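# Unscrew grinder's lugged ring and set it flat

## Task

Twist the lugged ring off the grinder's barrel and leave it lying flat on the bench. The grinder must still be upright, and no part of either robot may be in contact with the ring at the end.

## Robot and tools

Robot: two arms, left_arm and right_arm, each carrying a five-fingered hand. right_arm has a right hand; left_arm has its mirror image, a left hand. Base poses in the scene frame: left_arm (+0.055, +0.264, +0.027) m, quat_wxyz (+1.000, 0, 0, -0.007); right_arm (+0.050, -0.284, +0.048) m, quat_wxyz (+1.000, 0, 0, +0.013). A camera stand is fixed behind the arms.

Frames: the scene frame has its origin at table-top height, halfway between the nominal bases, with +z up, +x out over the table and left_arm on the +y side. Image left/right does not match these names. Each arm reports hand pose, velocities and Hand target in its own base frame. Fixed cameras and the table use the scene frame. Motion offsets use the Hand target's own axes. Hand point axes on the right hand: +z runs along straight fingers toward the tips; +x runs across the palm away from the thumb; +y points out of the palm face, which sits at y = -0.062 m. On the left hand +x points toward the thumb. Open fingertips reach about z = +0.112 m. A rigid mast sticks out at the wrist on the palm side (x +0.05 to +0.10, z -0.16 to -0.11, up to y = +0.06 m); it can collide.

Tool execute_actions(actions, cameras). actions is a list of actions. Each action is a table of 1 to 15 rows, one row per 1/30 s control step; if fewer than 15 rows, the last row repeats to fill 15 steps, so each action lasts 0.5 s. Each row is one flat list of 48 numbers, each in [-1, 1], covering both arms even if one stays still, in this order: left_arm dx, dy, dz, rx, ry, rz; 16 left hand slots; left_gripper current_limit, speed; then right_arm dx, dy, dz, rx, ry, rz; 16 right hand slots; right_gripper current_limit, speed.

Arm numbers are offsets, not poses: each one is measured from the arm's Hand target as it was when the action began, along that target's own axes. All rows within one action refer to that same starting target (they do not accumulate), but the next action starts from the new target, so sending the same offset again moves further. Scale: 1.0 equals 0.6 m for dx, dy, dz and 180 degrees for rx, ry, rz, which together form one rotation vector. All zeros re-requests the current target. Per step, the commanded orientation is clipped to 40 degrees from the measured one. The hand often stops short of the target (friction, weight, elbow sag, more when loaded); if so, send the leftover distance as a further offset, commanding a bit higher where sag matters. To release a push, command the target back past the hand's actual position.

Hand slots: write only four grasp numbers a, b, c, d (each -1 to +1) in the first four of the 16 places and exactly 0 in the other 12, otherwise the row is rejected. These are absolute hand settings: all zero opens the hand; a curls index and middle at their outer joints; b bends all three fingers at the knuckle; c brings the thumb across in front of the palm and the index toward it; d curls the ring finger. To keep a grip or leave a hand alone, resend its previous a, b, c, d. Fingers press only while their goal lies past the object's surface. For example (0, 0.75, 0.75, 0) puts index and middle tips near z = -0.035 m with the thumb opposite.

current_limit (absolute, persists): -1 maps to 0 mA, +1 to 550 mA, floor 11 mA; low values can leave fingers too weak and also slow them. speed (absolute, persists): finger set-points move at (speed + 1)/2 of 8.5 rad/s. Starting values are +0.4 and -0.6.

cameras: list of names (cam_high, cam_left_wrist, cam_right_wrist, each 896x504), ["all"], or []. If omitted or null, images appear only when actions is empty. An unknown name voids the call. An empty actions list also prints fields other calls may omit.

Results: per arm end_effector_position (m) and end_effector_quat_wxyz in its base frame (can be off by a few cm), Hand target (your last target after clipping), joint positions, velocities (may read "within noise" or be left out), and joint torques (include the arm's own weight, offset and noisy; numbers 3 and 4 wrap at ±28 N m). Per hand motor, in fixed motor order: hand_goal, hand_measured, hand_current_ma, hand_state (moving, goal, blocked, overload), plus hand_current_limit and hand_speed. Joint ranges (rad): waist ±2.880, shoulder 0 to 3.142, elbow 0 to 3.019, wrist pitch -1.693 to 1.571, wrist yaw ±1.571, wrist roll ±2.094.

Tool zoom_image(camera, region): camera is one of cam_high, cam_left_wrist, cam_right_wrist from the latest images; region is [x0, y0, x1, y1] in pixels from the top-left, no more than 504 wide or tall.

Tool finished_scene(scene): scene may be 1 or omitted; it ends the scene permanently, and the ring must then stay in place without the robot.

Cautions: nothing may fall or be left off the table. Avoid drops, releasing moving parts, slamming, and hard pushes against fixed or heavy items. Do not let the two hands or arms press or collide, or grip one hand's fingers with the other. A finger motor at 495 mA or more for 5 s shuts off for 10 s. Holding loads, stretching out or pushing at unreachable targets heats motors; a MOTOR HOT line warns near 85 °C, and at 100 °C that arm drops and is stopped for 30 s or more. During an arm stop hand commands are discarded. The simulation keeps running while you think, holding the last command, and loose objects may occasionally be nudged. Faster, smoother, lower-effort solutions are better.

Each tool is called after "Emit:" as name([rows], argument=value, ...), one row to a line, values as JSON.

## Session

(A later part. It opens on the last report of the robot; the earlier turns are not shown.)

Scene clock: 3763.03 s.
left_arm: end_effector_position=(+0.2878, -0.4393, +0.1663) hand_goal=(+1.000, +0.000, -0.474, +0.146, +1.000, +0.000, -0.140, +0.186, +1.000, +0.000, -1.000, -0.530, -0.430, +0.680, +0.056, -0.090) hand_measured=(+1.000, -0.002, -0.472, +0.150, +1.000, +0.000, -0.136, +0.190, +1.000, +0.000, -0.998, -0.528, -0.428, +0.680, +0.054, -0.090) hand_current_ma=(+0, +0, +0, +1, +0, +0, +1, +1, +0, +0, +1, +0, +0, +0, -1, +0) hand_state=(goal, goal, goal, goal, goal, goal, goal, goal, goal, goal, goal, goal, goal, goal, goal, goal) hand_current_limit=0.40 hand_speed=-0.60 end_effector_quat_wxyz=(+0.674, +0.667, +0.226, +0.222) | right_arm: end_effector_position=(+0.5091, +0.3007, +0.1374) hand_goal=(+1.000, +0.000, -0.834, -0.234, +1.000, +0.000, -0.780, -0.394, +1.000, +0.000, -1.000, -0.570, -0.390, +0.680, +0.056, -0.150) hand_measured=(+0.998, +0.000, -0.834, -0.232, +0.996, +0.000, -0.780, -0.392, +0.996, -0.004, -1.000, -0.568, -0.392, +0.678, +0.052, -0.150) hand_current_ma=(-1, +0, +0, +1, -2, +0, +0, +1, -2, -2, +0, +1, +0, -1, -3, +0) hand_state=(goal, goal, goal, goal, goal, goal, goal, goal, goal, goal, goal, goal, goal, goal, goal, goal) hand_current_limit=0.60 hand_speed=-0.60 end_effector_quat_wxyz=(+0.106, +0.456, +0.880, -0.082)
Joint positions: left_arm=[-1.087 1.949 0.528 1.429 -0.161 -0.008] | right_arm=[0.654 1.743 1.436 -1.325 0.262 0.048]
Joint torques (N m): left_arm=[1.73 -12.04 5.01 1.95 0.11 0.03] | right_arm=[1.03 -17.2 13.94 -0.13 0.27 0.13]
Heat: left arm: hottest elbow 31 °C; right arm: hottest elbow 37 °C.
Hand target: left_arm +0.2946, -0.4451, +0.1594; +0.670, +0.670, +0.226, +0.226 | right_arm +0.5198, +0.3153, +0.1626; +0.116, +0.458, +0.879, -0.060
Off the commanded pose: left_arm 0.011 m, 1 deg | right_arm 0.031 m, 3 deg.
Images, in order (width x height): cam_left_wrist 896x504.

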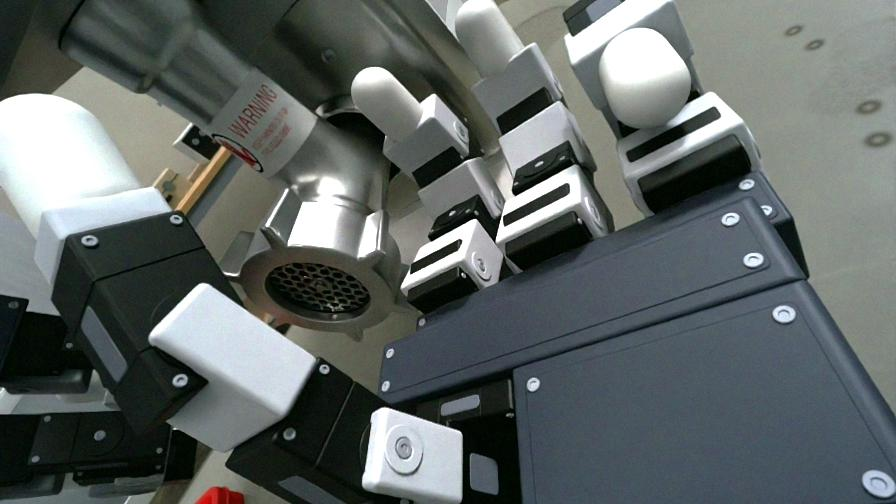

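Emit:
execute_actions([
  [[0.03,0,0.005,0,0,0,0.5,-0.4,0.7,1,0,0,0,0,0,0,0,0,0,0,0,0,0.4,-0.6,0,0,0,0,0,0,0.9,-0.4,0.7,1,0,0,0,0,0,0,0,0,0,0,0,0,0.6,-0.6]],
  [[0.013,0,0.002,0,0,0,0.5,-0.4,0.7,1,0,0,0,0,0,0,0,0,0,0,0,0,0.4,-0.6,0,0,0,0,0,0,0.9,-0.4,0.7,1,0,0,0,0,0,0,0,0,0,0,0,0,0.6,-0.6]],
], cameras=["cam_left_wrist"])

Emit:
zoom_image(camera="cam_left_wrist", region=[200, 60, 500, 330])

Scene clock: 3771.13 s.
left_arm: end_effector_position=(+0.3053, -0.4308, +0.1667) hand_goal=(+1.000, +0.000, -0.474, +0.146, +1.000, +0.000, -0.140, +0.186, +1.000, +0.000, -1.000, -0.530, -0.430, +0.680, +0.056, -0.090) hand_measured=(+1.000, -0.002, -0.472, +0.150, +1.000, +0.000, -0.136, +0.190, +1.000, +0.000, -0.998, -0.528, -0.428, +0.680, +0.054, -0.090) hand_current_ma=(+0, +0, +0, +1, +0, +0, +1, +1, +0, +0, +1, +0, +0, +0, -1, +0) hand_state=(goal, goal, goal, goal, goal, goal, goal, goal, goal, goal, goal, goal, goal, goal, goal, goal) hand_current_limit=0.40 hand_speed=-0.60 end_effector_quat_wxyz=(+0.676, +0.668, +0.221, +0.218) | right_arm: end_effector_position=(+0.5091, +0.3007, +0.1374) hand_goal=(+1.000, +0.000, -0.834, -0.234, +1.000, +0.000, -0.780, -0.394, +1.000, +0.000, -1.000, -0.570, -0.390, +0.680, +0.056, -0.150) hand_measured=(+0.998, +0.000, -0.834, -0.232, +0.996, +0.000, -0.780, -0.392, +0.996, -0.004, -1.000, -0.568, -0.392, +0.678, +0.052, -0.150) hand_current_ma=(-1, +0, +0, +1, -2, +0, +0, +1, -2, -2, +0, +1, +0, -1, -3, +0) hand_state=(goal, goal, goal, goal, goal, goal, goal, goal, goal, goal, goal, goal, goal, goal, goal, goal) hand_current_limit=0.60 hand_speed=-0.60 end_effector_quat_wxyz=(+0.106, +0.456, +0.880, -0.082)
Joint positions: left_arm=[-1.026 1.949 0.53 1.429 -0.087 -0.008] | right_arm=[0.654 1.743 1.436 -1.325 0.262 0.048]
Joint torques (N m): left_arm=[2.78 -12.51 5.16 1.92 0 0.05] | right_arm=[1.03 -17.2 13.94 -0.14 0.29 0.13]
Heat: left arm: hottest elbow 31 °C; right arm: hottest elbow 36 °C.
Hand target: left_arm +0.3176, -0.4329, +0.1593; +0.670, +0.670, +0.226, +0.226 | right_arm +0.5198, +0.3153, +0.1626; +0.116, +0.458, +0.879, -0.060
Off the commanded pose: left_arm 0.015 m, 1 deg | right_arm 0.031 m, 3 deg.
Images, in order (width x height): cam_left_wrist 896x504.

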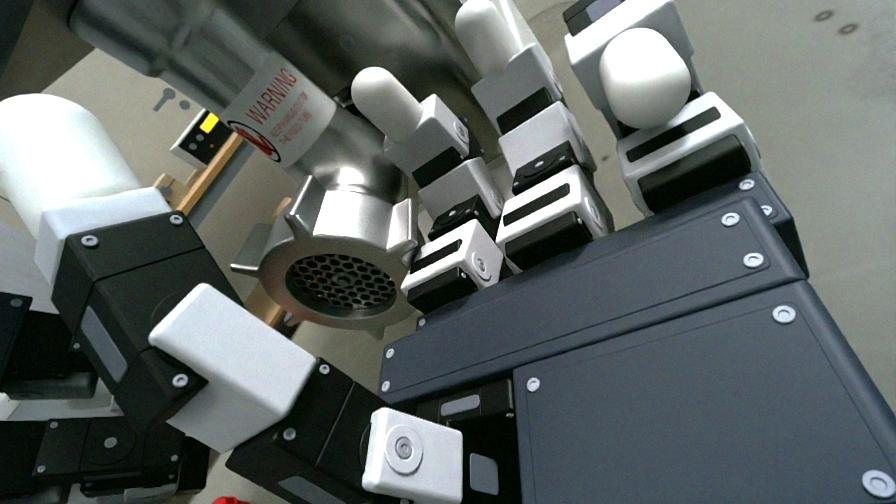

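Scaled by 1.680 from the camera's 896x504 image, which has a finer 1280x720 frame.

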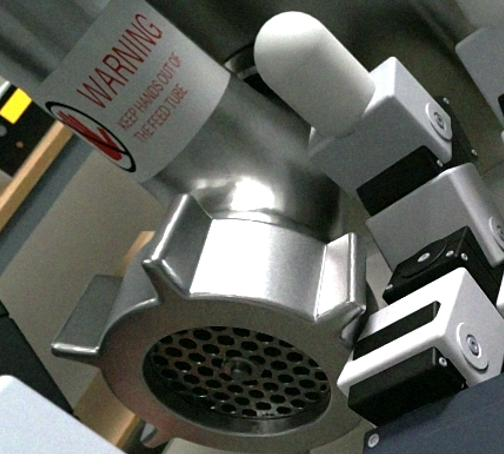

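Emit:
execute_actions([
  [[0,0.025,0,0,0,0,0.5,-0.4,0.7,1,0,0,0,0,0,0,0,0,0,0,0,0,0.4,-0.6,0,0,0,0,0,0,0.9,-0.4,0.7,1,0,0,0,0,0,0,0,0,0,0,0,0,0.6,-0.6]],
  [[0,0.025,0,0,0,0,0.5,-0.4,0.7,1,0,0,0,0,0,0,0,0,0,0,0,0,0.4,-0.6,0,0,0,0,0,0,0.9,-0.4,0.7,1,0,0,0,0,0,0,0,0,0,0,0,0,0.6,-0.6]],
], cameras=["cam_left_wrist"])

Emit:
zoom_image(camera="cam_left_wrist", region=[200, 60, 500, 330])

Scene clock: 3776.33 s.
left_arm: end_effector_position=(+0.3083, -0.4352, +0.1797) hand_goal=(+1.000, +0.000, -0.474, +0.146, +1.000, +0.000, -0.140, +0.186, +1.000, +0.000, -1.000, -0.530, -0.430, +0.680, +0.056, -0.090) hand_measured=(+1.000, -0.002, -0.472, +0.150, +1.000, +0.000, -0.136, +0.190, +1.000, +0.000, -0.998, -0.528, -0.428, +0.680, +0.054, -0.090) hand_current_ma=(+0, +0, +0, +1, +0, +0, +1, +1, +0, +0, +1, +0, +0, +0, -1, +0) hand_state=(goal, goal, goal, goal, goal, goal, goal, goal, goal, goal, goal, goal, goal, goal, goal, goal) hand_current_limit=0.40 hand_speed=-0.60 end_effector_quat_wxyz=(+0.668, +0.677, +0.222, +0.214) | right_arm: end_effector_position=(+0.5091, +0.3007, +0.1374) hand_goal=(+1.000, +0.000, -0.834, -0.234, +1.000, +0.000, -0.780, -0.394, +1.000, +0.000, -1.000, -0.570, -0.390, +0.680, +0.056, -0.150) hand_measured=(+0.998, +0.000, -0.834, -0.232, +0.996, +0.000, -0.780, -0.392, +0.996, -0.004, -1.000, -0.568, -0.392, +0.678, +0.052, -0.150) hand_current_ma=(-1, +0, +0, +1, -2, +0, +0, +1, -2, -2, +0, +1, +0, -1, -3, +0) hand_state=(goal, goal, goal, goal, goal, goal, goal, goal, goal, goal, goal, goal, goal, goal, goal, goal) hand_current_limit=0.60 hand_speed=-0.60 end_effector_quat_wxyz=(+0.106, +0.456, +0.880, -0.082)
Joint positions: left_arm=[-1.022 1.876 0.53 1.331 -0.077 -0.008] | right_arm=[0.654 1.743 1.436 -1.325 0.262 0.048]
Joint torques (N m): left_arm=[2.08 -15.68 4.78 1.73 -0.36 0.03] | right_arm=[0.91 -17.14 13.98 -0.16 0.31 0.12]
Heat: left arm: hottest elbow 31 °C; right arm: hottest elbow 36 °C.
Hand target: left_arm +0.3177, -0.4328, +0.1893; +0.670, +0.670, +0.226, +0.226 | right_arm +0.5198, +0.3153, +0.1626; +0.116, +0.458, +0.879, -0.060
Off the commanded pose: left_arm 0.014 m, 2 deg | right_arm 0.031 m, 3 deg.
Images, in order (width x height): cam_left_wrist 896x504.

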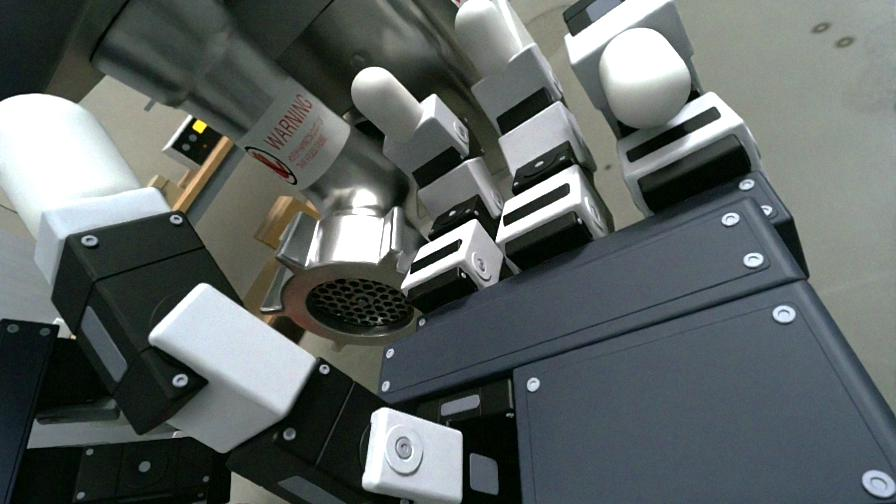

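Scaled by 1.680 from the camera's 896x504 image, which has a finer 1280x720 frame.

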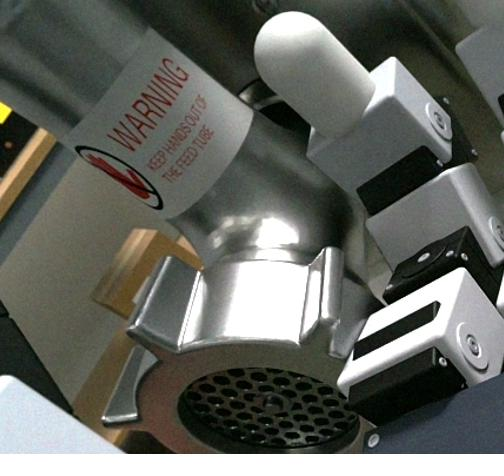

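Emit:
execute_actions([
  [[0,0.025,0,0,0,0,0.5,-0.4,0.7,1,0,0,0,0,0,0,0,0,0,0,0,0,0.4,-0.6,0,0,0,0,0,0,0.9,-0.4,0.7,1,0,0,0,0,0,0,0,0,0,0,0,0,0.6,-0.6]],
], cameras=["cam_left_wrist","cam_high"])

Emit:
zoom_image(camera="cam_left_wrist", region=[200, 60, 500, 380])

Emit:
zoom_image(camera="cam_high", region=[385, 185, 430, 230])

Scene clock: 3798.17 s.
left_arm: end_effector_position=(+0.3090, -0.4367, +0.1930) hand_goal=(+1.000, +0.000, -0.474, +0.146, +1.000, +0.000, -0.140, +0.186, +1.000, +0.000, -1.000, -0.530, -0.430, +0.680, +0.056, -0.090) hand_measured=(+1.000, -0.002, -0.472, +0.150, +1.000, +0.000, -0.136, +0.190, +1.000, +0.000, -0.998, -0.528, -0.428, +0.680, +0.054, -0.090) hand_current_ma=(+0, +0, +0, +1, +0, +0, +1, +1, +0, +0, +1, +0, +0, +0, -1, +0) hand_state=(goal, goal, goal, goal, goal, goal, goal, goal, goal, goal, goal, goal, goal, goal, goal, goal) hand_current_limit=0.40 hand_speed=-0.60 end_effector_quat_wxyz=(+0.668, +0.678, +0.222, +0.212) | right_arm: end_effector_position=(+0.5091, +0.3007, +0.1374) hand_goal=(+1.000, +0.000, -0.834, -0.234, +1.000, +0.000, -0.780, -0.394, +1.000, +0.000, -1.000, -0.570, -0.390, +0.680, +0.056, -0.150) hand_measured=(+0.998, +0.000, -0.834, -0.232, +0.996, +0.000, -0.780, -0.392, +0.996, -0.004, -1.000, -0.568, -0.392, +0.678, +0.052, -0.150) hand_current_ma=(-1, +0, +0, +1, -2, +0, +0, +1, -2, -2, +0, +1, +0, -1, -3, +0) hand_state=(goal, goal, goal, goal, goal, goal, goal, goal, goal, goal, goal, goal, goal, goal, goal, goal) hand_current_limit=0.60 hand_speed=-0.60 end_effector_quat_wxyz=(+0.106, +0.456, +0.880, -0.082)
Joint positions: left_arm=[-1.022 1.823 0.53 1.275 -0.076 -0.01] | right_arm=[0.654 1.743 1.436 -1.325 0.262 0.048]
Joint torques (N m): left_arm=[2.32 -15.85 5.07 1.91 -0.45 0.06] | right_arm=[1.03 -17.32 14.06 -0.18 0.28 0.12]
Heat: left arm: hottest elbow 31 °C; right arm: hottest elbow 37 °C.
Hand target: left_arm +0.3177, -0.4328, +0.2044; +0.670, +0.670, +0.226, +0.226 | right_arm +0.5198, +0.3153, +0.1626; +0.116, +0.458, +0.879, -0.060
Off the commanded pose: left_arm 0.015 m, 2 deg | right_arm 0.031 m, 3 deg.
Images, in order (width x height): cam_high 896x504, cam_left_wrist 896x504.

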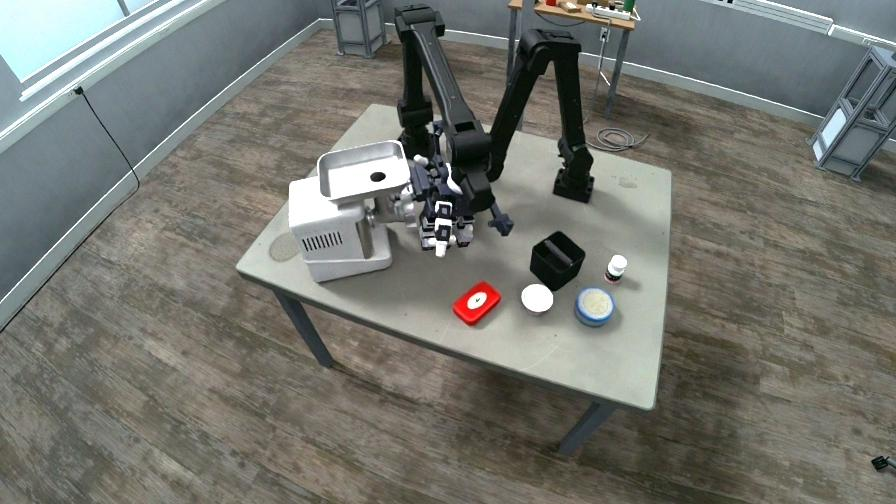

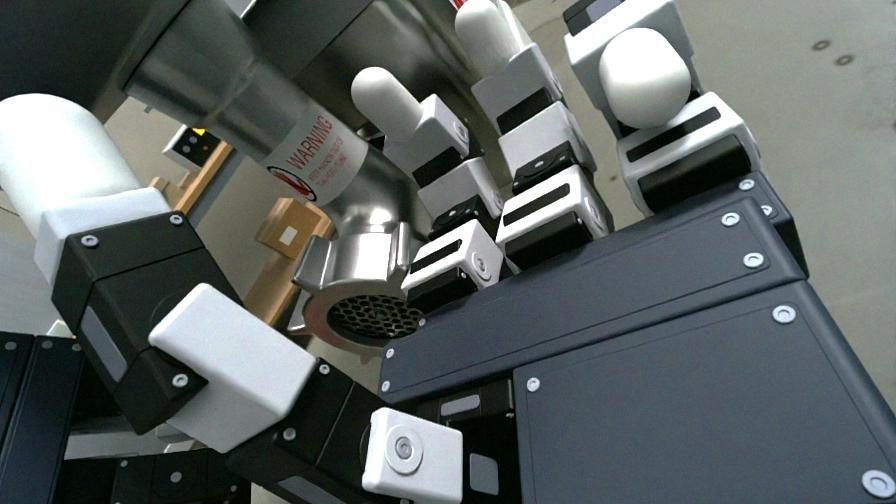

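Scaled by 1.575 from the camera's 896x504 image, which has a finer 1280x720 frame.

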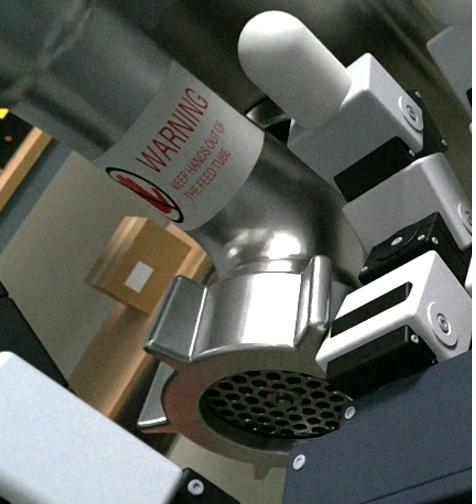

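Scaled by 11.200 from the camera's 896x504 image, which has a finer 1280x720 frame.

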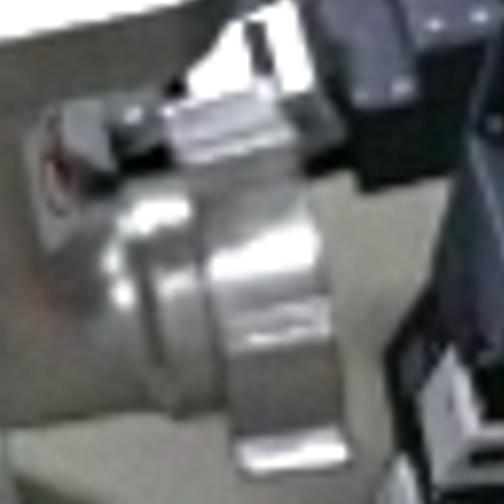

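Emit:
execute_actions([
  [[-0.05,-0.01,0,0,0,0,0.5,-0.4,0.7,1,0,0,0,0,0,0,0,0,0,0,0,0,0.4,-0.6,0,0,0,0,0,0,0.9,-0.4,0.7,1,0,0,0,0,0,0,0,0,0,0,0,0,0.6,-0.6]],
  [[-0.01,0,-0.08,0,0,0,0.5,-0.4,0.7,1,0,0,0,0,0,0,0,0,0,0,0,0,0.4,-0.6,0,0,0,0,0,0,0.9,-0.4,0.7,1,0,0,0,0,0,0,0,0,0,0,0,0,0.6,-0.6]],
  [[0,-0.02,-0.08,0,0,0,0.5,-0.4,0.7,1,0,0,0,0,0,0,0,0,0,0,0,0,0.4,-0.6,0,0,0,0,0,0,0.9,-0.4,0.7,1,0,0,0,0,0,0,0,0,0,0,0,0,0.6,-0.6]],
  [[0,-0.02,-0.07,0,0,0,0.12,0.4,-0.4,1,0,0,0,0,0,0,0,0,0,0,0,0,0.6,-0.6,0,0,0,0,0,0,0.9,-0.4,0.7,1,0,0,0,0,0,0,0,0,0,0,0,0,0.6,-0.6]],
], cameras=["cam_left_wrist","cam_high"])

Scene clock: 3837.73 s.
left_arm: end_effector_position=(+0.2106, -0.3448, +0.1769) hand_goal=(+0.462, +0.000, +0.712, +0.666, +0.220, +0.000, +0.308, +0.406, -0.388, +0.000, -1.000, -0.332, +1.000, +0.680, +0.330, +0.292) hand_measured=(+0.482, -0.002, +0.712, +0.664, +0.240, +0.000, +0.308, +0.404, +0.012, +0.000, -0.970, -0.360, +1.000, +0.680, +0.328, +0.290) hand_current_ma=(+16, +0, +0, +0, +14, +0, +0, -1, +440, +0, +27, -24, +0, +0, +0, +0) hand_state=(blocked, goal, goal, goal, goal, goal, goal, goal, blocked, goal, blocked, blocked, goal, goal, goal, goal) hand_current_limit=0.60 hand_speed=-0.60 end_effector_quat_wxyz=(+0.654, +0.682, +0.235, +0.228) | right_arm: end_effector_position=(+0.5091, +0.3007, +0.1374) hand_goal=(+1.000, +0.000, -0.834, -0.234, +1.000, +0.000, -0.780, -0.394, +1.000, +0.000, -1.000, -0.570, -0.390, +0.680, +0.056, -0.150) hand_measured=(+0.998, +0.000, -0.834, -0.232, +0.996, +0.000, -0.780, -0.392, +0.996, -0.004, -1.000, -0.568, -0.392, +0.678, +0.052, -0.150) hand_current_ma=(-1, +0, +0, +1, -2, +0, +0, +1, -2, -2, +0, +1, +0, -1, -3, +0) hand_state=(goal, goal, goal, goal, goal, goal, goal, goal, goal, goal, goal, goal, goal, goal, goal, goal) hand_current_limit=0.60 hand_speed=-0.60 end_effector_quat_wxyz=(+0.106, +0.456, +0.880, -0.082)
Joint positions: left_arm=[-1.205 1.797 0.194 1.56 -0.3 -0.009] | right_arm=[0.654 1.743 1.436 -1.325 0.262 0.048]
Joint torques (N m): left_arm=[-0.32 -8.59 1.42 2.78 -0.09 -0.06] | right_arm=[0.97 -17.08 14.02 -0.16 0.29 0.13]
Heat: left arm: hottest elbow 31 °C; right arm: hottest elbow 37 °C.
Hand target: left_arm +0.2054, -0.3448, +0.1743; +0.670, +0.670, +0.226, +0.226 | right_arm +0.5198, +0.3153, +0.1626; +0.116, +0.458, +0.879, -0.060
Off the commanded pose: left_arm 0.006 m, 3 deg | right_arm 0.031 m, 3 deg.
joint sent to its limit (left arm) — joint 4 (wrist pitch), upper limit. The joint targets still meet the commanded pose.
Images, in order (width x height): cam_high 896x504, cam_left_wrist 896x504.

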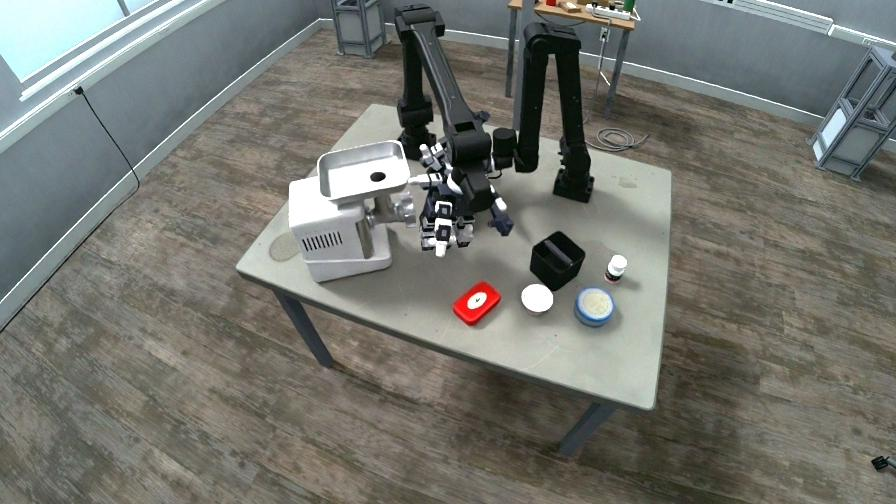

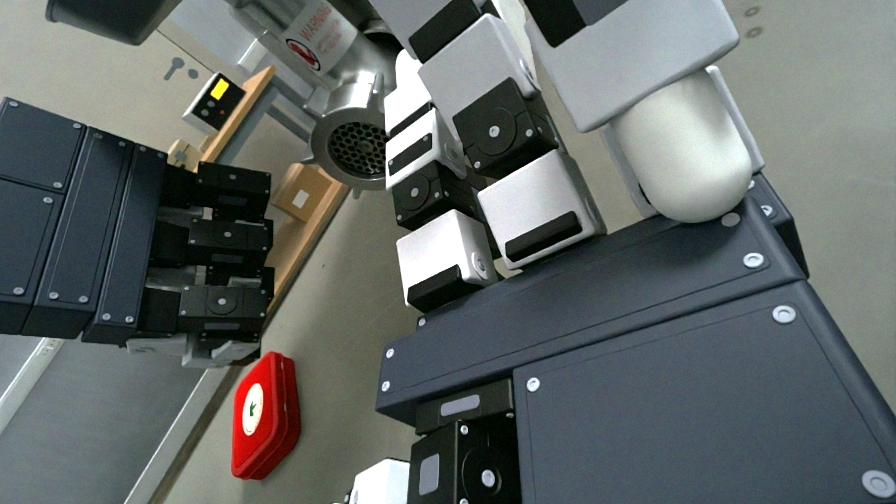

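Emit:
execute_actions([
  [[0.025,-0.03,-0.025,0,0,0,0.12,0.4,-0.4,0.4,0,0,0,0,0,0,0,0,0,0,0,0,0.6,-0.6,0,0,0,0,0,0,0.9,-0.4,0.7,1,0,0,0,0,0,0,0,0,0,0,0,0,0.6,-0.6]],
  [[0.03,-0.026,0,0,0,0,0.12,0.4,-0.4,0.4,0,0,0,0,0,0,0,0,0,0,0,0,0.6,-0.6,0,0,0,0,0,0,0.9,-0.4,0.7,1,0,0,0,0,0,0,0,0,0,0,0,0,0.6,-0.6]],
], cameras=["cam_left_wrist","cam_high"])

Emit:
zoom_image(camera="cam_left_wrist", region=[260, 0, 560, 300])

Emit:
zoom_image(camera="cam_high", region=[385, 150, 475, 240])

Scene clock: 3848.27 s.
left_arm: end_effector_position=(+0.2186, -0.3182, +0.1451) hand_goal=(+0.402, +0.000, +0.772, +0.666, +0.100, +0.000, +0.308, +0.406, -0.118, +0.000, -0.060, +0.328, +1.000, +0.680, +0.330, +0.292) hand_measured=(+0.422, -0.002, +0.772, +0.664, +0.118, +0.000, +0.308, +0.404, -0.108, +0.000, -0.064, +0.326, +1.000, +0.680, +0.328, +0.290) hand_current_ma=(+16, +0, +0, +0, +12, +0, +0, -1, +4, +0, -1, -1, +0, +0, +0, +0) hand_state=(blocked, goal, goal, goal, goal, goal, goal, goal, goal, goal, goal, goal, goal, goal, goal, goal) hand_current_limit=0.60 hand_speed=-0.60 end_effector_quat_wxyz=(+0.617, +0.717, +0.248, +0.208) | right_arm: end_effector_position=(+0.5091, +0.3007, +0.1374) hand_goal=(+1.000, +0.000, -0.834, -0.234, +1.000, +0.000, -0.780, -0.394, +1.000, +0.000, -1.000, -0.570, -0.390, +0.680, +0.056, -0.150) hand_measured=(+0.998, +0.000, -0.834, -0.232, +0.996, +0.000, -0.780, -0.392, +0.996, -0.004, -1.000, -0.568, -0.392, +0.678, +0.052, -0.150) hand_current_ma=(-1, +0, +0, +1, -2, +0, +0, +1, -2, -2, +0, +1, +0, -1, -3, +0) hand_state=(goal, goal, goal, goal, goal, goal, goal, goal, goal, goal, goal, goal, goal, goal, goal, goal) hand_current_limit=0.60 hand_speed=-0.60 end_effector_quat_wxyz=(+0.106, +0.456, +0.880, -0.082)
Joint positions: left_arm=[-1.13 1.843 0.124 1.563 -0.214 -0.041] | right_arm=[0.654 1.743 1.436 -1.325 0.262 0.048]
Joint torques (N m): left_arm=[2.26 -7.77 0.51 2.63 0.05 -0.07] | right_arm=[1.03 -17.44 13.98 -0.12 0.29 0.14]
Heat: left arm: hottest elbow 30 °C; right arm: hottest elbow 37 °C.
Hand target: left_arm +0.2226, -0.3129, +0.1406; +0.670, +0.670, +0.226, +0.226 | right_arm +0.5198, +0.3153, +0.1626; +0.116, +0.458, +0.879, -0.060
Off the commanded pose: left_arm 0.008 m, 9 deg | right_arm 0.031 m, 3 deg.
joint sent to its limit (left arm) — joint 4 (wrist pitch), upper limit. The joint targets are off in orientation, not in position.
Images, in order (width x height): cam_high 896x504, cam_left_wrist 896x504.

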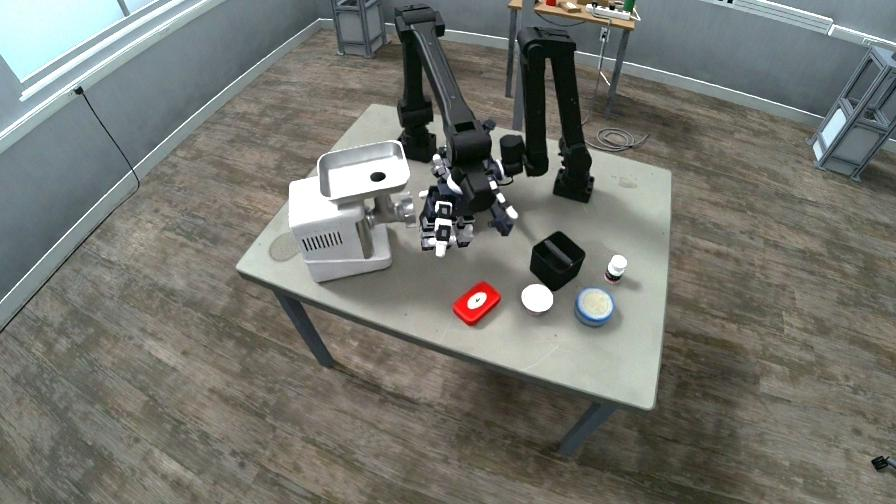

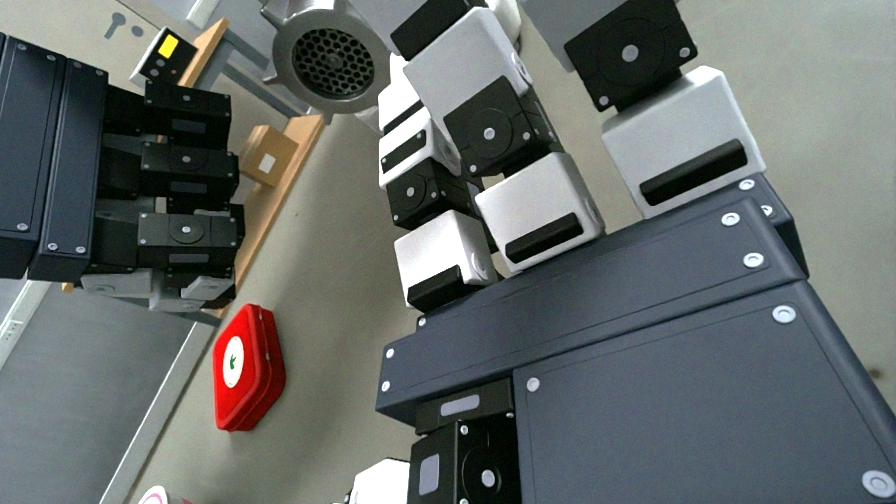

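Scaled by 1.680 from the camera's 896x504 image, which has a finer 1280x720 frame.

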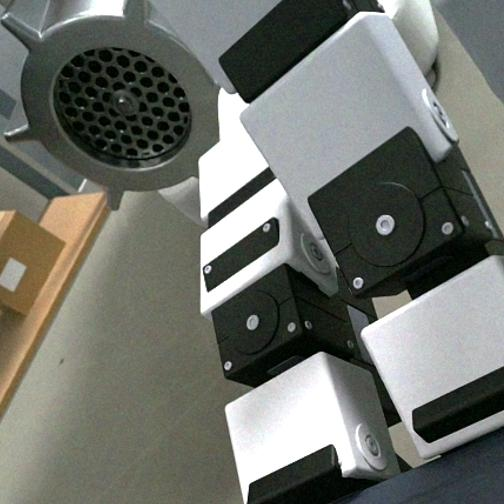

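Scaled by 5.600 from the camera's 896x504 image, which has a finer 1280x720 frame.

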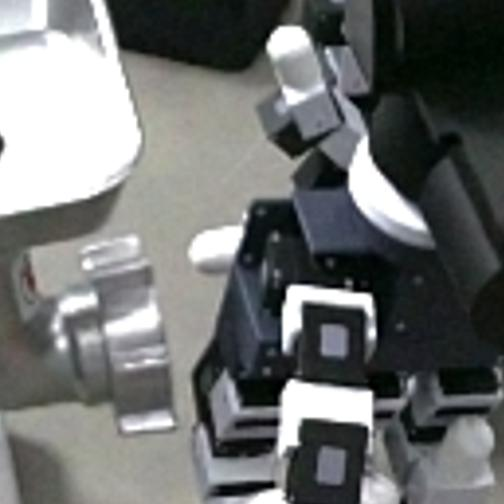

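Emit:
execute_actions([
  [[0.012,0.005,0.04,0,0,0,0.12,0.4,-0.4,0.4,0,0,0,0,0,0,0,0,0,0,0,0,0.6,-0.6,0,0.05,-0.05,0,0,0,0.9,-0.4,0.7,1,0,0,0,0,0,0,0,0,0,0,0,0,0.6,-0.6]],
  [[0,0,0.035,0,0,0,0.12,0.4,-0.4,0.4,0,0,0,0,0,0,0,0,0,0,0,0,0.6,-0.6,0,0.05,-0.05,0,0,0,0.9,-0.4,0.7,1,0,0,0,0,0,0,0,0,0,0,0,0,0.6,-0.6]],
], cameras=["cam_left_wrist","cam_high"])

Emit:
zoom_image(camera="cam_left_wrist", region=[240, 0, 540, 260])

Emit:
zoom_image(camera="cam_high", region=[385, 170, 445, 240])

Scene clock: 3869.50 s.
left_arm: end_effector_position=(+0.2500, -0.3457, +0.1466) hand_goal=(+0.402, +0.000, +0.772, +0.666, +0.100, +0.000, +0.308, +0.406, -0.118, +0.000, -0.060, +0.328, +1.000, +0.680, +0.330, +0.292) hand_measured=(+0.422, -0.002, +0.772, +0.664, +0.118, +0.000, +0.308, +0.404, -0.108, +0.000, -0.064, +0.326, +1.000, +0.680, +0.328, +0.290) hand_current_ma=(+16, +0, +0, +0, +12, +0, +0, -1, +4, +0, -1, -1, +0, +0, +0, +0) hand_state=(blocked, goal, goal, goal, goal, goal, goal, goal, goal, goal, goal, goal, goal, goal, goal, goal) hand_current_limit=0.60 hand_speed=-0.60 end_effector_quat_wxyz=(+0.639, +0.701, +0.240, +0.208) | right_arm: end_effector_position=(+0.5522, +0.3463, +0.1955) hand_goal=(+1.000, +0.000, -0.834, -0.234, +1.000, +0.000, -0.780, -0.394, +1.000, +0.000, -1.000, -0.570, -0.390, +0.680, +0.056, -0.150) hand_measured=(+0.998, +0.000, -0.834, -0.232, +0.996, +0.000, -0.780, -0.392, +0.996, -0.004, -1.000, -0.568, -0.392, +0.678, +0.052, -0.150) hand_current_ma=(-1, +0, +0, +1, -2, +0, +0, +1, -2, -2, +0, +1, +0, -1, -3, +0) hand_state=(goal, goal, goal, goal, goal, goal, goal, goal, goal, goal, goal, goal, goal, goal, goal, goal) hand_current_limit=0.60 hand_speed=-0.60 end_effector_quat_wxyz=(+0.106, +0.457, +0.879, -0.083)
Joint positions: left_arm=[-1.054 1.899 0.238 1.563 -0.129 -0.027] | right_arm=[0.672 1.875 1.779 -1.541 0.262 0.069]
Joint torques (N m): left_arm=[2.43 -9 2.07 2.71 0.08 0.09] | right_arm=[1.2 -19.49 15.12 -0.09 0.29 0.12]
Heat: left arm: hottest elbow 30 °C; right arm: hottest elbow 38 °C.
Hand target: left_arm +0.2556, -0.3444, +0.1437; +0.670, +0.670, +0.226, +0.226 | right_arm +0.5600, +0.3624, +0.2206; +0.116, +0.458, +0.879, -0.060
Off the commanded pose: left_arm 0.006 m, 6 deg | right_arm 0.031 m, 3 deg.
joint sent to its limit (left arm) — joint 4 (wrist pitch), upper limit. The joint targets are off in orientation, not in position.
Images, in order (width x height): cam_high 896x504, cam_left_wrist 896x504.

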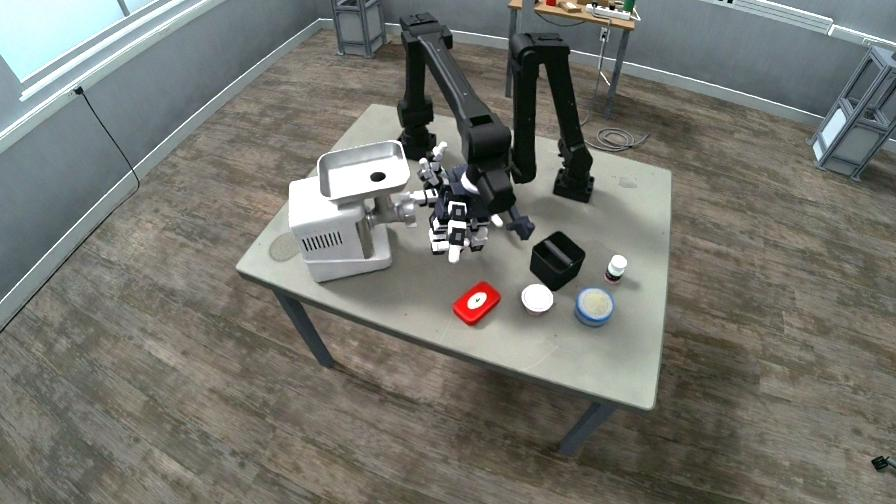

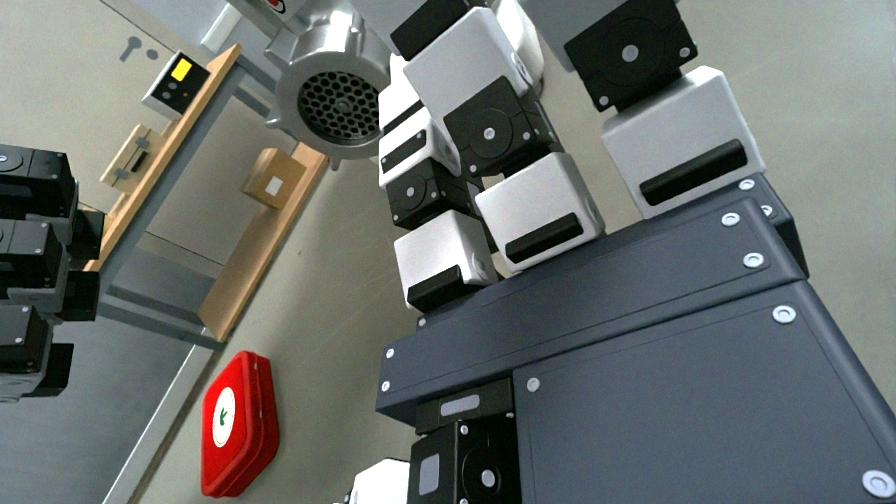

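Scaled by 1.680 from the camera's 896x504 image, which has a finer 1280x720 frame.

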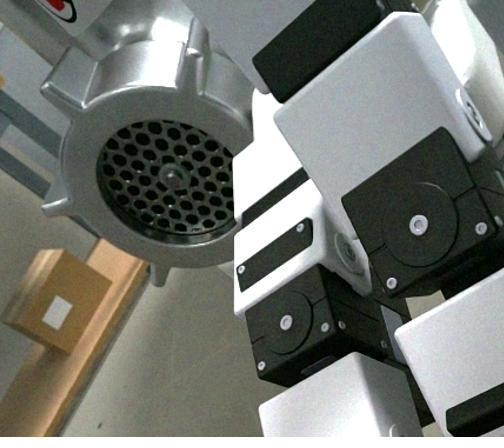

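Scaled by 7.200 from the camera's 896x504 image, which has a finer 1280x720 frame.

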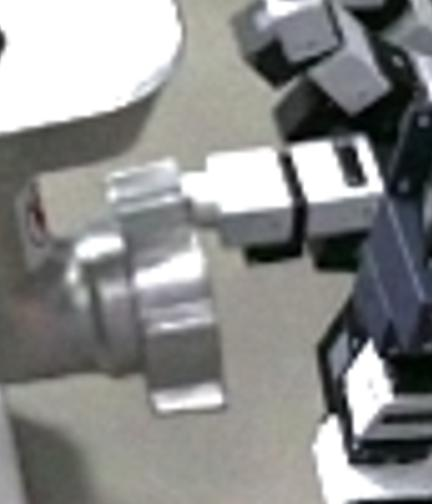

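Emit:
execute_actions([
  [[0.0137,0.033,0,0,0,0,0.12,0.4,-0.4,0.4,0,0,0,0,0,0,0,0,0,0,0,0,0.6,-0.6,0,0.02,-0.05,0,0,0,0.9,-0.4,0.7,1,0,0,0,0,0,0,0,0,0,0,0,0,0.6,-0.6]],
  [[0.0262,0.0242,0,0,0,0,0.12,0.4,-0.4,0.4,0,0,0,0,0,0,0,0,0,0,0,0,0.6,-0.6,0,0.02,-0.05,0,0,0,0.9,-0.4,0.7,1,0,0,0,0,0,0,0,0,0,0,0,0,0.6,-0.6]],
  [[0.0342,0.0107,0,0,0,0,0.12,0.4,-0.4,0.4,0,0,0,0,0,0,0,0,0,0,0,0,0.6,-0.6,0,0.02,-0.05,0,0,0,0.9,-0.4,0.7,1,0,0,0,0,0,0,0,0,0,0,0,0,0.6,-0.6]],
], cameras=["cam_left_wrist","cam_high"])

Emit:
zoom_image(camera="cam_left_wrist", region=[200, 0, 560, 300])

Emit:
zoom_image(camera="cam_high", region=[385, 170, 445, 240])

Scene clock: 3888.50 s.
left_arm: end_effector_position=(+0.2806, -0.3218, +0.1804) hand_goal=(+0.402, +0.000, +0.772, +0.666, +0.100, +0.000, +0.308, +0.406, -0.118, +0.000, -0.060, +0.328, +1.000, +0.680, +0.330, +0.292) hand_measured=(+0.382, -0.040, +0.758, +0.660, +0.118, +0.000, +0.308, +0.404, -0.108, +0.000, -0.064, +0.326, +1.000, +0.680, +0.328, +0.290) hand_current_ma=(-14, -34, -7, -2, +12, +0, +0, -1, +4, +0, -1, -1, +0, +0, +0, +0) hand_state=(goal, blocked, goal, goal, goal, goal, goal, goal, goal, goal, goal, goal, goal, goal, goal, goal) hand_current_limit=0.60 hand_speed=-0.60 end_effector_quat_wxyz=(+0.668, +0.678, +0.217, +0.218) | right_arm: end_effector_position=(+0.5724, +0.3877, +0.2811) hand_goal=(+1.000, +0.000, -0.834, -0.234, +1.000, +0.000, -0.780, -0.394, +1.000, +0.000, -1.000, -0.570, -0.390, +0.680, +0.056, -0.150) hand_measured=(+0.998, +0.000, -0.834, -0.232, +0.996, +0.000, -0.780, -0.392, +0.996, -0.004, -1.000, -0.568, -0.392, +0.678, +0.052, -0.150) hand_current_ma=(-1, +0, +0, +1, -2, +0, +0, +1, -2, -2, +0, +1, +0, -1, -3, +0) hand_state=(goal, goal, goal, goal, goal, goal, goal, goal, goal, goal, goal, goal, goal, goal, goal, goal) hand_current_limit=0.60 hand_speed=-0.60 end_effector_quat_wxyz=(+0.126, +0.455, +0.881, -0.042)
Joint positions: left_arm=[-0.876 1.819 0.238 1.567 0.071 0.007] | right_arm=[0.704 1.941 2.084 -1.696 0.265 0.084]
Joint torques (N m): left_arm=[3.02 -10.87 2.82 2.11 -0.15 -0.06] | right_arm=[1.44 -20.25 15.36 0.05 0.46 0.06]
Heat: left arm: hottest elbow 30 °C; right arm: hottest elbow 39 °C.
Hand target: left_arm +0.2909, -0.3175, +0.1844; +0.670, +0.670, +0.226, +0.226 | right_arm +0.5760, +0.4021, +0.3076; +0.116, +0.458, +0.879, -0.060
Off the commanded pose: left_arm 0.012 m, 2 deg | right_arm 0.030 m, 2 deg.
joint sent to its limit (right arm) — joint 4 (wrist pitch), lower limit. The joint targets are off in orientation, not in position.
Images, in order (width x height): cam_high 896x504, cam_left_wrist 896x504.

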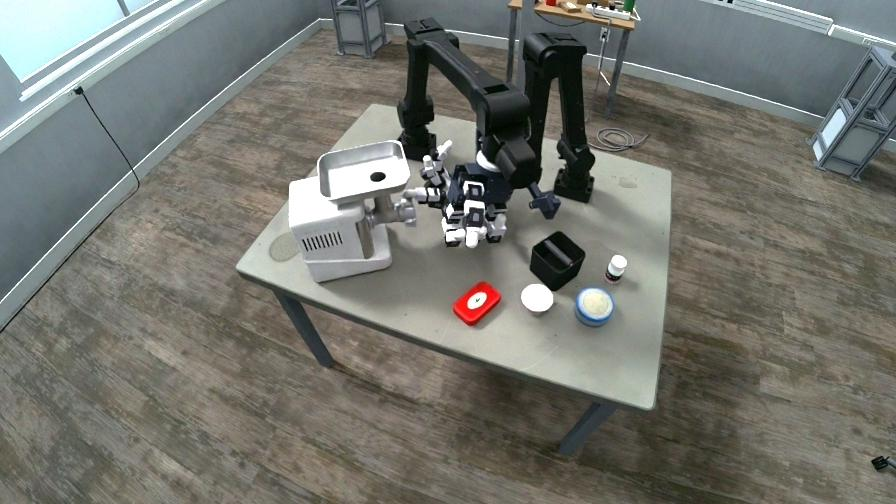

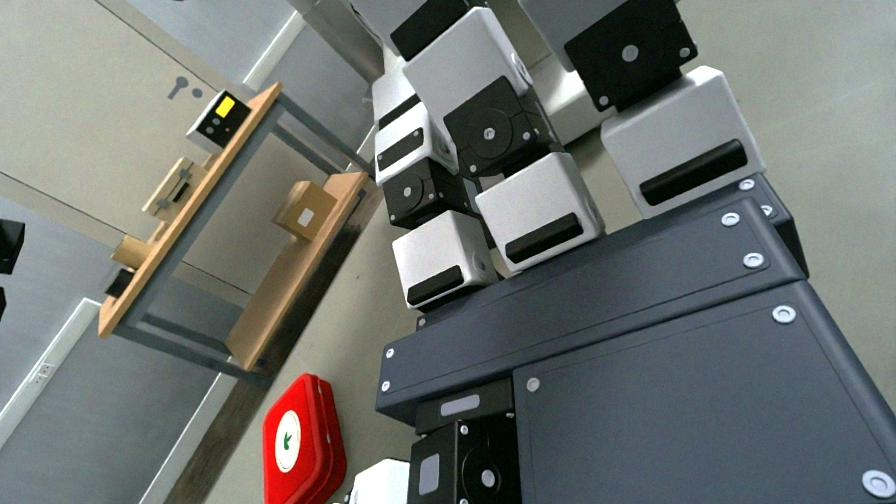

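Scaled by 1.400 from the camera's 896x504 image, which has a finer 1280x720 frame.

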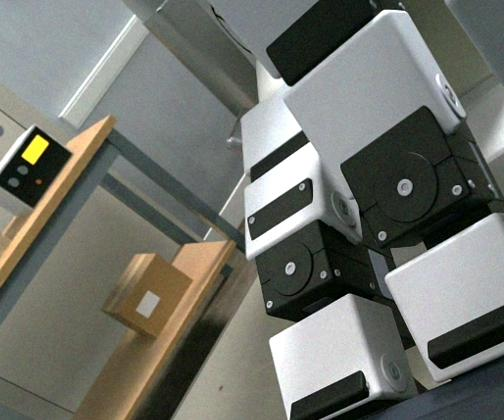

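Scaled by 7.200 from the camera's 896x504 image, which has a finer 1280x720 frame.

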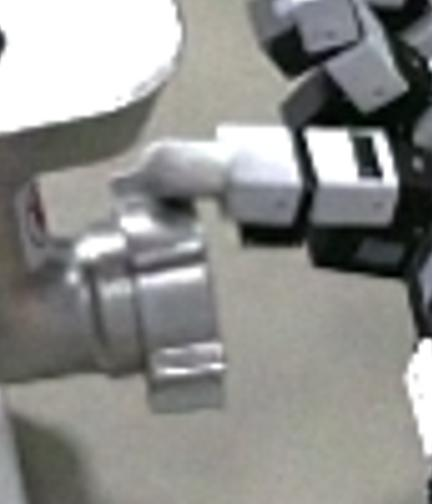

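Emit:
zoom_image(camera="cam_high", region=[385, 185, 430, 230])

Scaled by 11.200 from the camera's 896x504 image, which has a finer 1280x720 frame.

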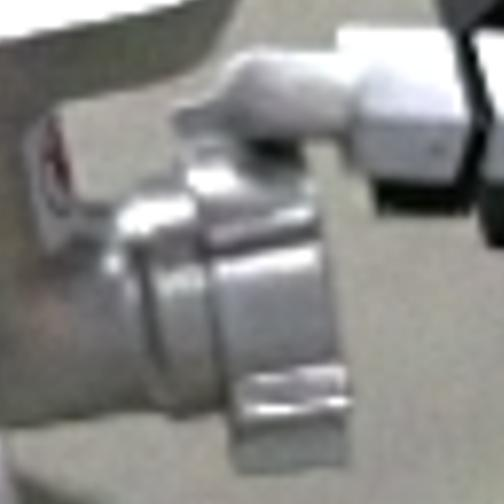

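Emit:
execute_actions([
  [[0.0353,-0.0047,0,0,0,0,0.12,0.4,-0.4,0.4,0,0,0,0,0,0,0,0,0,0,0,0,0.6,-0.6,0,0,0,0,0,0,0.9,-0.4,0.7,1,0,0,0,0,0,0,0,0,0,0,0,0,0.6,-0.6]],
  [[0.0302,-0.0192,0,0,0,0,0.12,0.4,-0.4,0.4,0,0,0,0,0,0,0,0,0,0,0,0,0.6,-0.6,0,0,0,0,0,0,0.9,-0.4,0.7,1,0,0,0,0,0,0,0,0,0,0,0,0,0.6,-0.6]],
], cameras=["cam_left_wrist","cam_high"])

Emit:
zoom_image(camera="cam_high", region=[385, 185, 430, 230])

Scene clock: 3897.23 s.
left_arm: end_effector_position=(+0.3151, -0.2944, +0.1734) hand_goal=(+0.402, +0.000, +0.772, +0.666, +0.100, +0.000, +0.308, +0.406, -0.118, +0.000, -0.060, +0.328, +1.000, +0.680, +0.330, +0.292) hand_measured=(+0.408, +0.000, +0.772, +0.664, +0.116, +0.000, +0.308, +0.404, -0.108, +0.000, -0.064, +0.326, +1.000, +0.680, +0.328, +0.290) hand_current_ma=(+3, +0, +0, +0, +11, +0, +0, -1, +4, +0, -1, -1, +0, +0, +0, +0) hand_state=(goal, goal, goal, goal, goal, goal, goal, goal, goal, goal, goal, goal, goal, goal, goal, goal) hand_current_limit=0.60 hand_speed=-0.60 end_effector_quat_wxyz=(+0.663, +0.680, +0.225, +0.220) | right_arm: end_effector_position=(+0.5724, +0.3877, +0.2811) hand_goal=(+1.000, +0.000, -0.834, -0.234, +1.000, +0.000, -0.780, -0.394, +1.000, +0.000, -1.000, -0.570, -0.390, +0.680, +0.056, -0.150) hand_measured=(+0.998, +0.000, -0.834, -0.232, +0.996, +0.000, -0.780, -0.392, +0.996, -0.004, -1.000, -0.568, -0.392, +0.678, +0.052, -0.150) hand_current_ma=(-1, +0, +0, +1, -2, +0, +0, +1, -2, -2, +0, +1, +0, -1, -3, +0) hand_state=(goal, goal, goal, goal, goal, goal, goal, goal, goal, goal, goal, goal, goal, goal, goal, goal) hand_current_limit=0.60 hand_speed=-0.60 end_effector_quat_wxyz=(+0.126, +0.455, +0.881, -0.042)
Joint positions: left_arm=[-0.714 1.845 0.25 1.57 0.216 0.006] | right_arm=[0.704 1.941 2.084 -1.696 0.265 0.084]
Joint torques (N m): left_arm=[2.14 -9.11 3.03 2.43 0.12 -0.02] | right_arm=[1.32 -20.31 15.36 0.13 0.47 0.04]
Heat: left arm: hottest elbow 30 °C; right arm: hottest elbow 40 °C.
Hand target: left_arm +0.3222, -0.2936, +0.1699; +0.670, +0.670, +0.226, +0.226 | right_arm +0.5760, +0.4021, +0.3076; +0.116, +0.458, +0.879, -0.060
Off the commanded pose: left_arm 0.008 m, 2 deg | right_arm 0.030 m, 2 deg.
joint sent to its limit (left arm) — joint 4 (wrist pitch), upper limit. The joint targets still meet the commanded pose.
joint sent to its limit (right arm) — joint 4 (wrist pitch), lower limit. The joint targets are off in orientation, not in position.
Images, in order (width x height): cam_high 896x504, cam_left_wrist 896x504.

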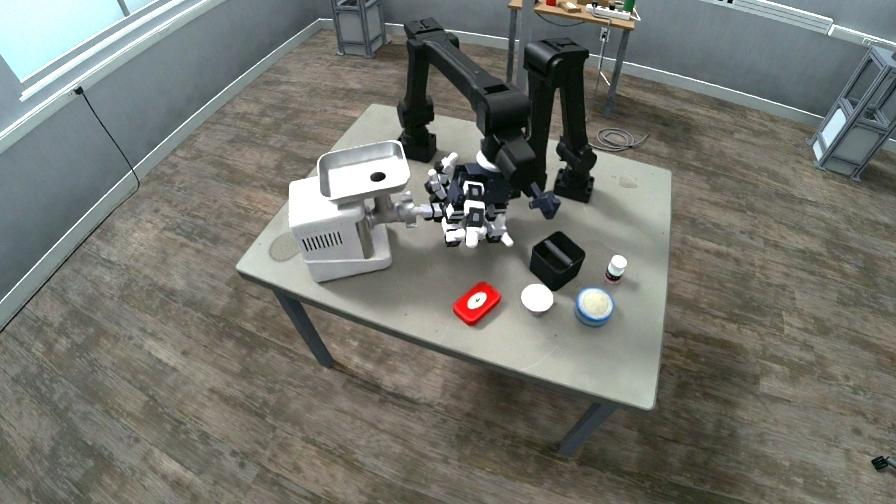

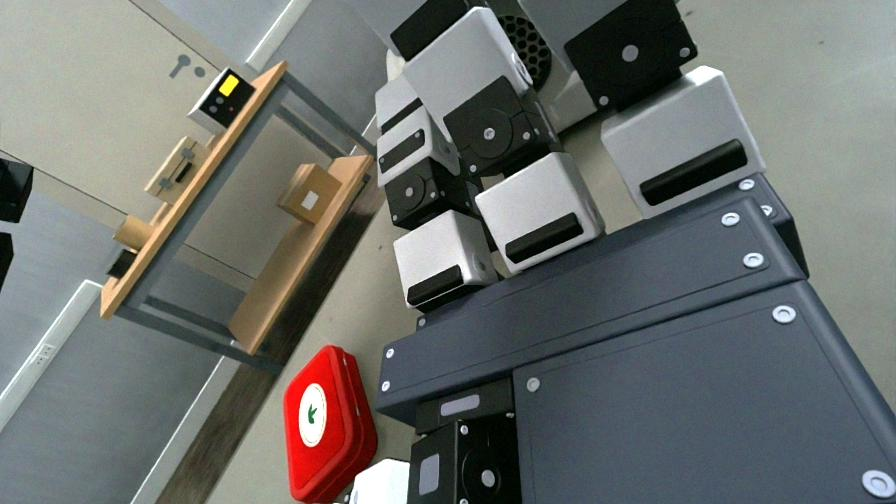

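Scaled by 11.200 from the camera's 896x504 image, which has a finer 1280x720 frame.

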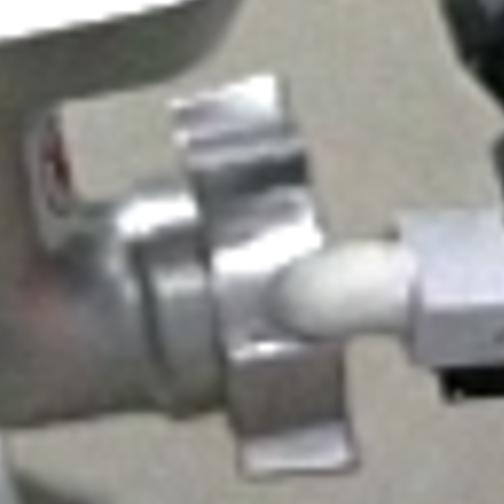

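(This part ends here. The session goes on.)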